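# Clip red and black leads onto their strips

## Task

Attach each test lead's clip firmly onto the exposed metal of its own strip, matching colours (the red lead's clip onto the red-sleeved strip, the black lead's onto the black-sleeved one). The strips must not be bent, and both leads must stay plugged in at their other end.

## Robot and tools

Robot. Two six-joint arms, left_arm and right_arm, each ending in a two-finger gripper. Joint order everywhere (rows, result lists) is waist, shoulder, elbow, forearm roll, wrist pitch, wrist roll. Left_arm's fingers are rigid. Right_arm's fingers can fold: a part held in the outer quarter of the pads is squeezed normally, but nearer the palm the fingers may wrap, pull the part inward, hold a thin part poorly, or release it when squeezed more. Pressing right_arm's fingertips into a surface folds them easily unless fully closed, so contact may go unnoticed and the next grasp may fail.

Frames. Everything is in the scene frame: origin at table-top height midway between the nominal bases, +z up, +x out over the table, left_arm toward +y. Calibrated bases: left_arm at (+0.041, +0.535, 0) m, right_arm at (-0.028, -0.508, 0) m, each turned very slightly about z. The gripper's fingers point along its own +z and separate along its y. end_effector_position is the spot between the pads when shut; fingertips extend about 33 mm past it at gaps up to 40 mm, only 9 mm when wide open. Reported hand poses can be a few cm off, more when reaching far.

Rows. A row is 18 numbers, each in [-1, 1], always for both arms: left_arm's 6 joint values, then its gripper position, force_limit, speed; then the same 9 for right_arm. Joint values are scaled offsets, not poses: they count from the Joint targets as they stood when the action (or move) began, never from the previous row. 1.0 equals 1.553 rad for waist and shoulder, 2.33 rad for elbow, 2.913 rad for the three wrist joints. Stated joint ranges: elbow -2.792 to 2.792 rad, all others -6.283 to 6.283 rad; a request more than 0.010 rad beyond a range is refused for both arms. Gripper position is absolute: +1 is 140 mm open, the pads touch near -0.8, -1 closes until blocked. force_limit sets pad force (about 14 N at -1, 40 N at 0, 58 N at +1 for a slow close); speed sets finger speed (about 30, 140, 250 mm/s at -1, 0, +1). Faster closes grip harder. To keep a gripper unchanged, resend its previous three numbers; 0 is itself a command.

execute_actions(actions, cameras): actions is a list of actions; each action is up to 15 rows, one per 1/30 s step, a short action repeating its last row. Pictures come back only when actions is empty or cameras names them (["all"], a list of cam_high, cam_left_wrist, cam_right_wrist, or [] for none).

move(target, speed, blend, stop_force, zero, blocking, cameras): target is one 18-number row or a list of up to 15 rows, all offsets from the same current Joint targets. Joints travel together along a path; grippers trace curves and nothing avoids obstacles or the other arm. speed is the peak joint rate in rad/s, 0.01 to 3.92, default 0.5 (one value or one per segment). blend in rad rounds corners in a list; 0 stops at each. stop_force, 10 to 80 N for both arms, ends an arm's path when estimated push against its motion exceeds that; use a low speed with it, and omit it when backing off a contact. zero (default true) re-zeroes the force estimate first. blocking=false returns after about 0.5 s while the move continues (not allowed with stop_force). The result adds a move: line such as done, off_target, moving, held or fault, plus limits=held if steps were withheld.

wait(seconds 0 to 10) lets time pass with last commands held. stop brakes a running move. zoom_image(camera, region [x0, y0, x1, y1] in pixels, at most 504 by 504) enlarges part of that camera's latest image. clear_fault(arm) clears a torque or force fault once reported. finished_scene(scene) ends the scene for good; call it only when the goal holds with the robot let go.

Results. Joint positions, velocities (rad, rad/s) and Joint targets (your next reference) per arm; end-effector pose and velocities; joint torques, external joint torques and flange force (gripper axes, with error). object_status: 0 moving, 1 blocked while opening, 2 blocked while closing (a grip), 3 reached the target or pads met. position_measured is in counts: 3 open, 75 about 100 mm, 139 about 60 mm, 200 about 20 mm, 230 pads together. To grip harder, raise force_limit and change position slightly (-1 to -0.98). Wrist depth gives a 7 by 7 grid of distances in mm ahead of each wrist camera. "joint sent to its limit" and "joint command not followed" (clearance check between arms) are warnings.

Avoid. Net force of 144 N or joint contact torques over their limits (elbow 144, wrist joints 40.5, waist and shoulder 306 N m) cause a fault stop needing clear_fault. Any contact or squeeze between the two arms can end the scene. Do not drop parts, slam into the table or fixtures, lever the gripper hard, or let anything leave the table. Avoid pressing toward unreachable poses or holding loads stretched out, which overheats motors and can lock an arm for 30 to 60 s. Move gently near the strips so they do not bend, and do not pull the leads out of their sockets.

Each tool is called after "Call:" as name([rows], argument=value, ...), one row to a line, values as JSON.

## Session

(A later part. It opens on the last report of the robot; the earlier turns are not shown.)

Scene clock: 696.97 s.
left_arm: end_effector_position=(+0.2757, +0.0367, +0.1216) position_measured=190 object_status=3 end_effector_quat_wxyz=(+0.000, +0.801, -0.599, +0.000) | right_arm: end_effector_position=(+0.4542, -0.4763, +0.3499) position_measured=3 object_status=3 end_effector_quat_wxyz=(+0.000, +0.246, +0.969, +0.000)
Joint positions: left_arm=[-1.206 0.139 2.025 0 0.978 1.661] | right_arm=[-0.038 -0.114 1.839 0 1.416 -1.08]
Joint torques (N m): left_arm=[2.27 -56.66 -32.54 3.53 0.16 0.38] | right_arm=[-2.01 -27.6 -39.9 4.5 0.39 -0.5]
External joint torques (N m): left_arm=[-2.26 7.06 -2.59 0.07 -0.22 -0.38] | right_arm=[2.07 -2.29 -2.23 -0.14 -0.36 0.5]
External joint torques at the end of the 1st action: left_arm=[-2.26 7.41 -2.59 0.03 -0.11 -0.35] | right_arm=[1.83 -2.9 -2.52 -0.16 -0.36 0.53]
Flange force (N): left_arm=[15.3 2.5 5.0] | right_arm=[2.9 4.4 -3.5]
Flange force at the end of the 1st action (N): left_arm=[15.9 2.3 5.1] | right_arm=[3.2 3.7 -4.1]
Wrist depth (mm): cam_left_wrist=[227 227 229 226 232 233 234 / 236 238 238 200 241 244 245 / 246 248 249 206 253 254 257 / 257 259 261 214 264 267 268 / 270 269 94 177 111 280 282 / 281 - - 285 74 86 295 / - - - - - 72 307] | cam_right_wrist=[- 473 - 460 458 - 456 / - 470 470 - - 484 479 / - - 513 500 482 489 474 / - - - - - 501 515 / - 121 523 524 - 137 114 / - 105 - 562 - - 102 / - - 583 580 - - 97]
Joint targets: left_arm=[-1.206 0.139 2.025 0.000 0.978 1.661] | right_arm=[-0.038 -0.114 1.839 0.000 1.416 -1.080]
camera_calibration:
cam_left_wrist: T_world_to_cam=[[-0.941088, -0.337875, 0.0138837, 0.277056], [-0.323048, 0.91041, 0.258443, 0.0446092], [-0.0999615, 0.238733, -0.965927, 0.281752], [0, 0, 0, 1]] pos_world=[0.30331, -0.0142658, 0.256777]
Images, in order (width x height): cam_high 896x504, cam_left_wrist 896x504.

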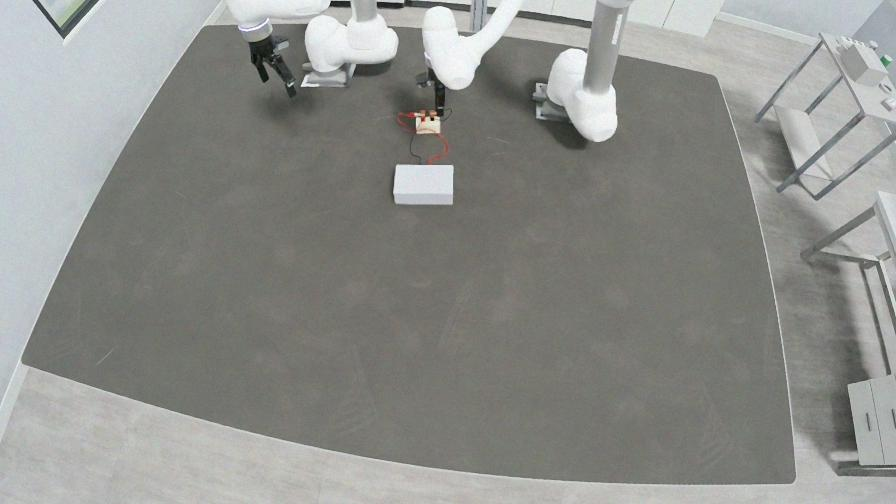

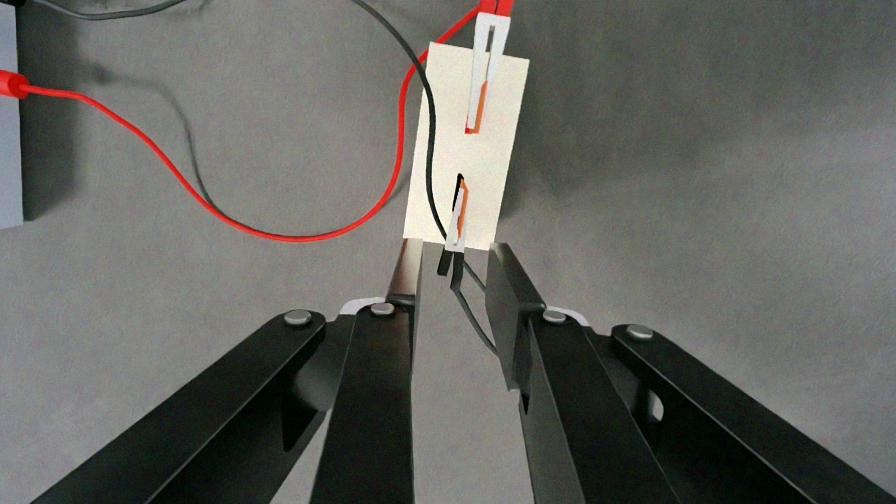

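Call:
move([
  [0,-0.0388,-0.0309,0,0.0454,0,-0.48,-0.5,-1,0,0,0,0,0,0,1,1,1],
], speed=0.15, cameras=["cam_left_wrist","cam_high"])

Call:
zoom_image(camera="cam_left_wrist", region=[380, 0, 560, 300])

Call:
zoom_image(camera="cam_high", region=[390, 85, 460, 145])

Scene clock: 708.40 s.
left_arm: end_effector_position=(+0.2757, +0.0367, +0.1895) position_measured=190 object_status=3 end_effector_quat_wxyz=(+0.000, +0.801, -0.599, +0.000) | right_arm: end_effector_position=(+0.4542, -0.4763, +0.3499) position_measured=3 object_status=3 end_effector_quat_wxyz=(+0.000, +0.246, +0.969, +0.000)
Joint positions: left_arm=[-1.206 0.079 1.953 0 1.11 1.661] | right_arm=[-0.038 -0.114 1.839 0 1.416 -1.08]
Joint torques (N m): left_arm=[2.06 -54.26 -35.19 3.84 0.15 0.31] | right_arm=[-1.58 -27.63 -39.94 4.47 0.39 -0.52]
External joint torques (N m): left_arm=[-2.07 8.27 -2.63 0.02 -0.21 -0.31] | right_arm=[1.65 -2.99 -2.32 -0.1 -0.35 0.52]
Flange force (N): left_arm=[17.6 1.7 3.8] | right_arm=[3.4 3.2 -3.8]
Wrist depth (mm): cam_left_wrist=[254 288 289 291 293 295 297 / 262 300 303 265 301 309 309 / 282 313 316 278 321 323 323 / 324 328 329 329 333 338 346 / 342 340 94 132 111 351 356 / 356 - - 363 74 366 375 / - - - 388 - 72 387] | cam_right_wrist=[- 450 - - - - - / 469 456 - 480 - 460 480 / 485 503 492 488 - - 495 / 511 491 507 514 493 514 - / 530 121 515 524 - 137 108 / - 105 - - - - 102 / - 582 616 - - - -]
Joint targets: left_arm=[-1.206 0.079 1.953 0.000 1.110 1.661] | right_arm=[-0.038 -0.114 1.839 0.000 1.416 -1.080]
move: done
camera_calibration:
cam_left_wrist: T_world_to_cam=[[-0.941058, -0.337961, 0.0138584, 0.276113], [-0.323137, 0.910378, 0.258445, 0.0271122], [-0.0999608, 0.238734, -0.965926, 0.347242], [0, 0, 0, 1]] pos_world=[0.30331, -0.0142655, 0.324577]
Images, in order (width x height): cam_high 896x504, cam_left_wrist 896x504.

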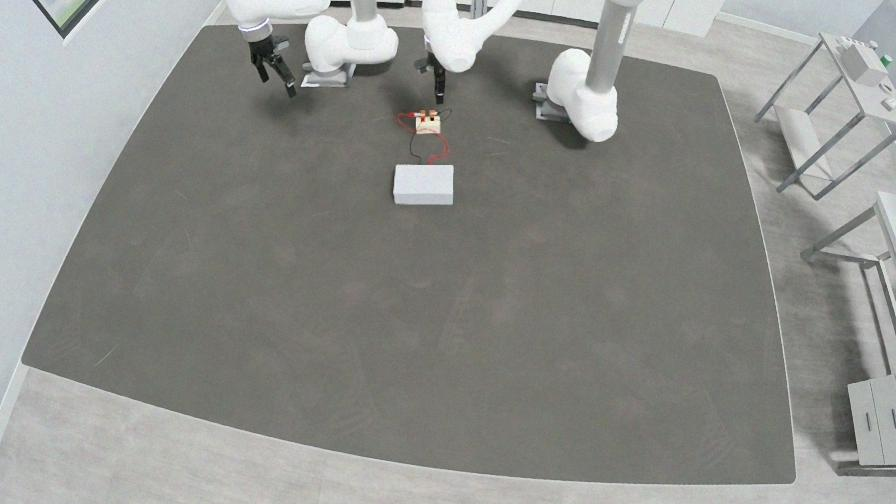

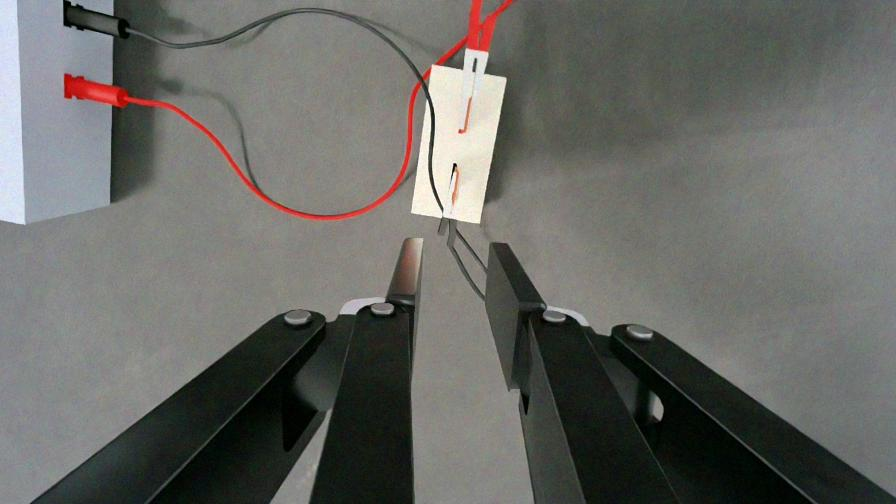

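Scaled by 1.680 from the camera's 896x504 image, which has a finer 1280x720 frame.

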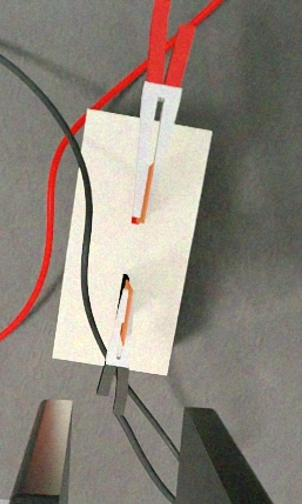

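Scaled by 7.200 from the camera's 896x504 image, which has a finer 1280x720 frame.

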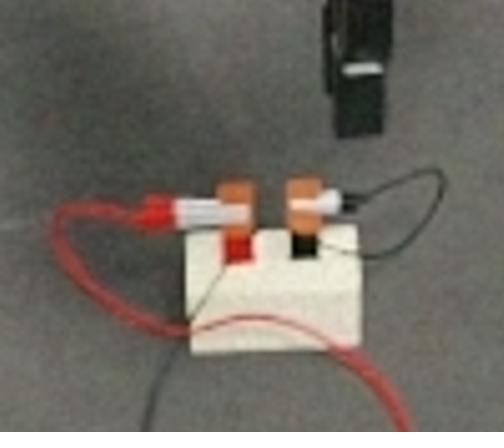

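Call:
finished_scene(scene=1)

The scene is finished: the task was done.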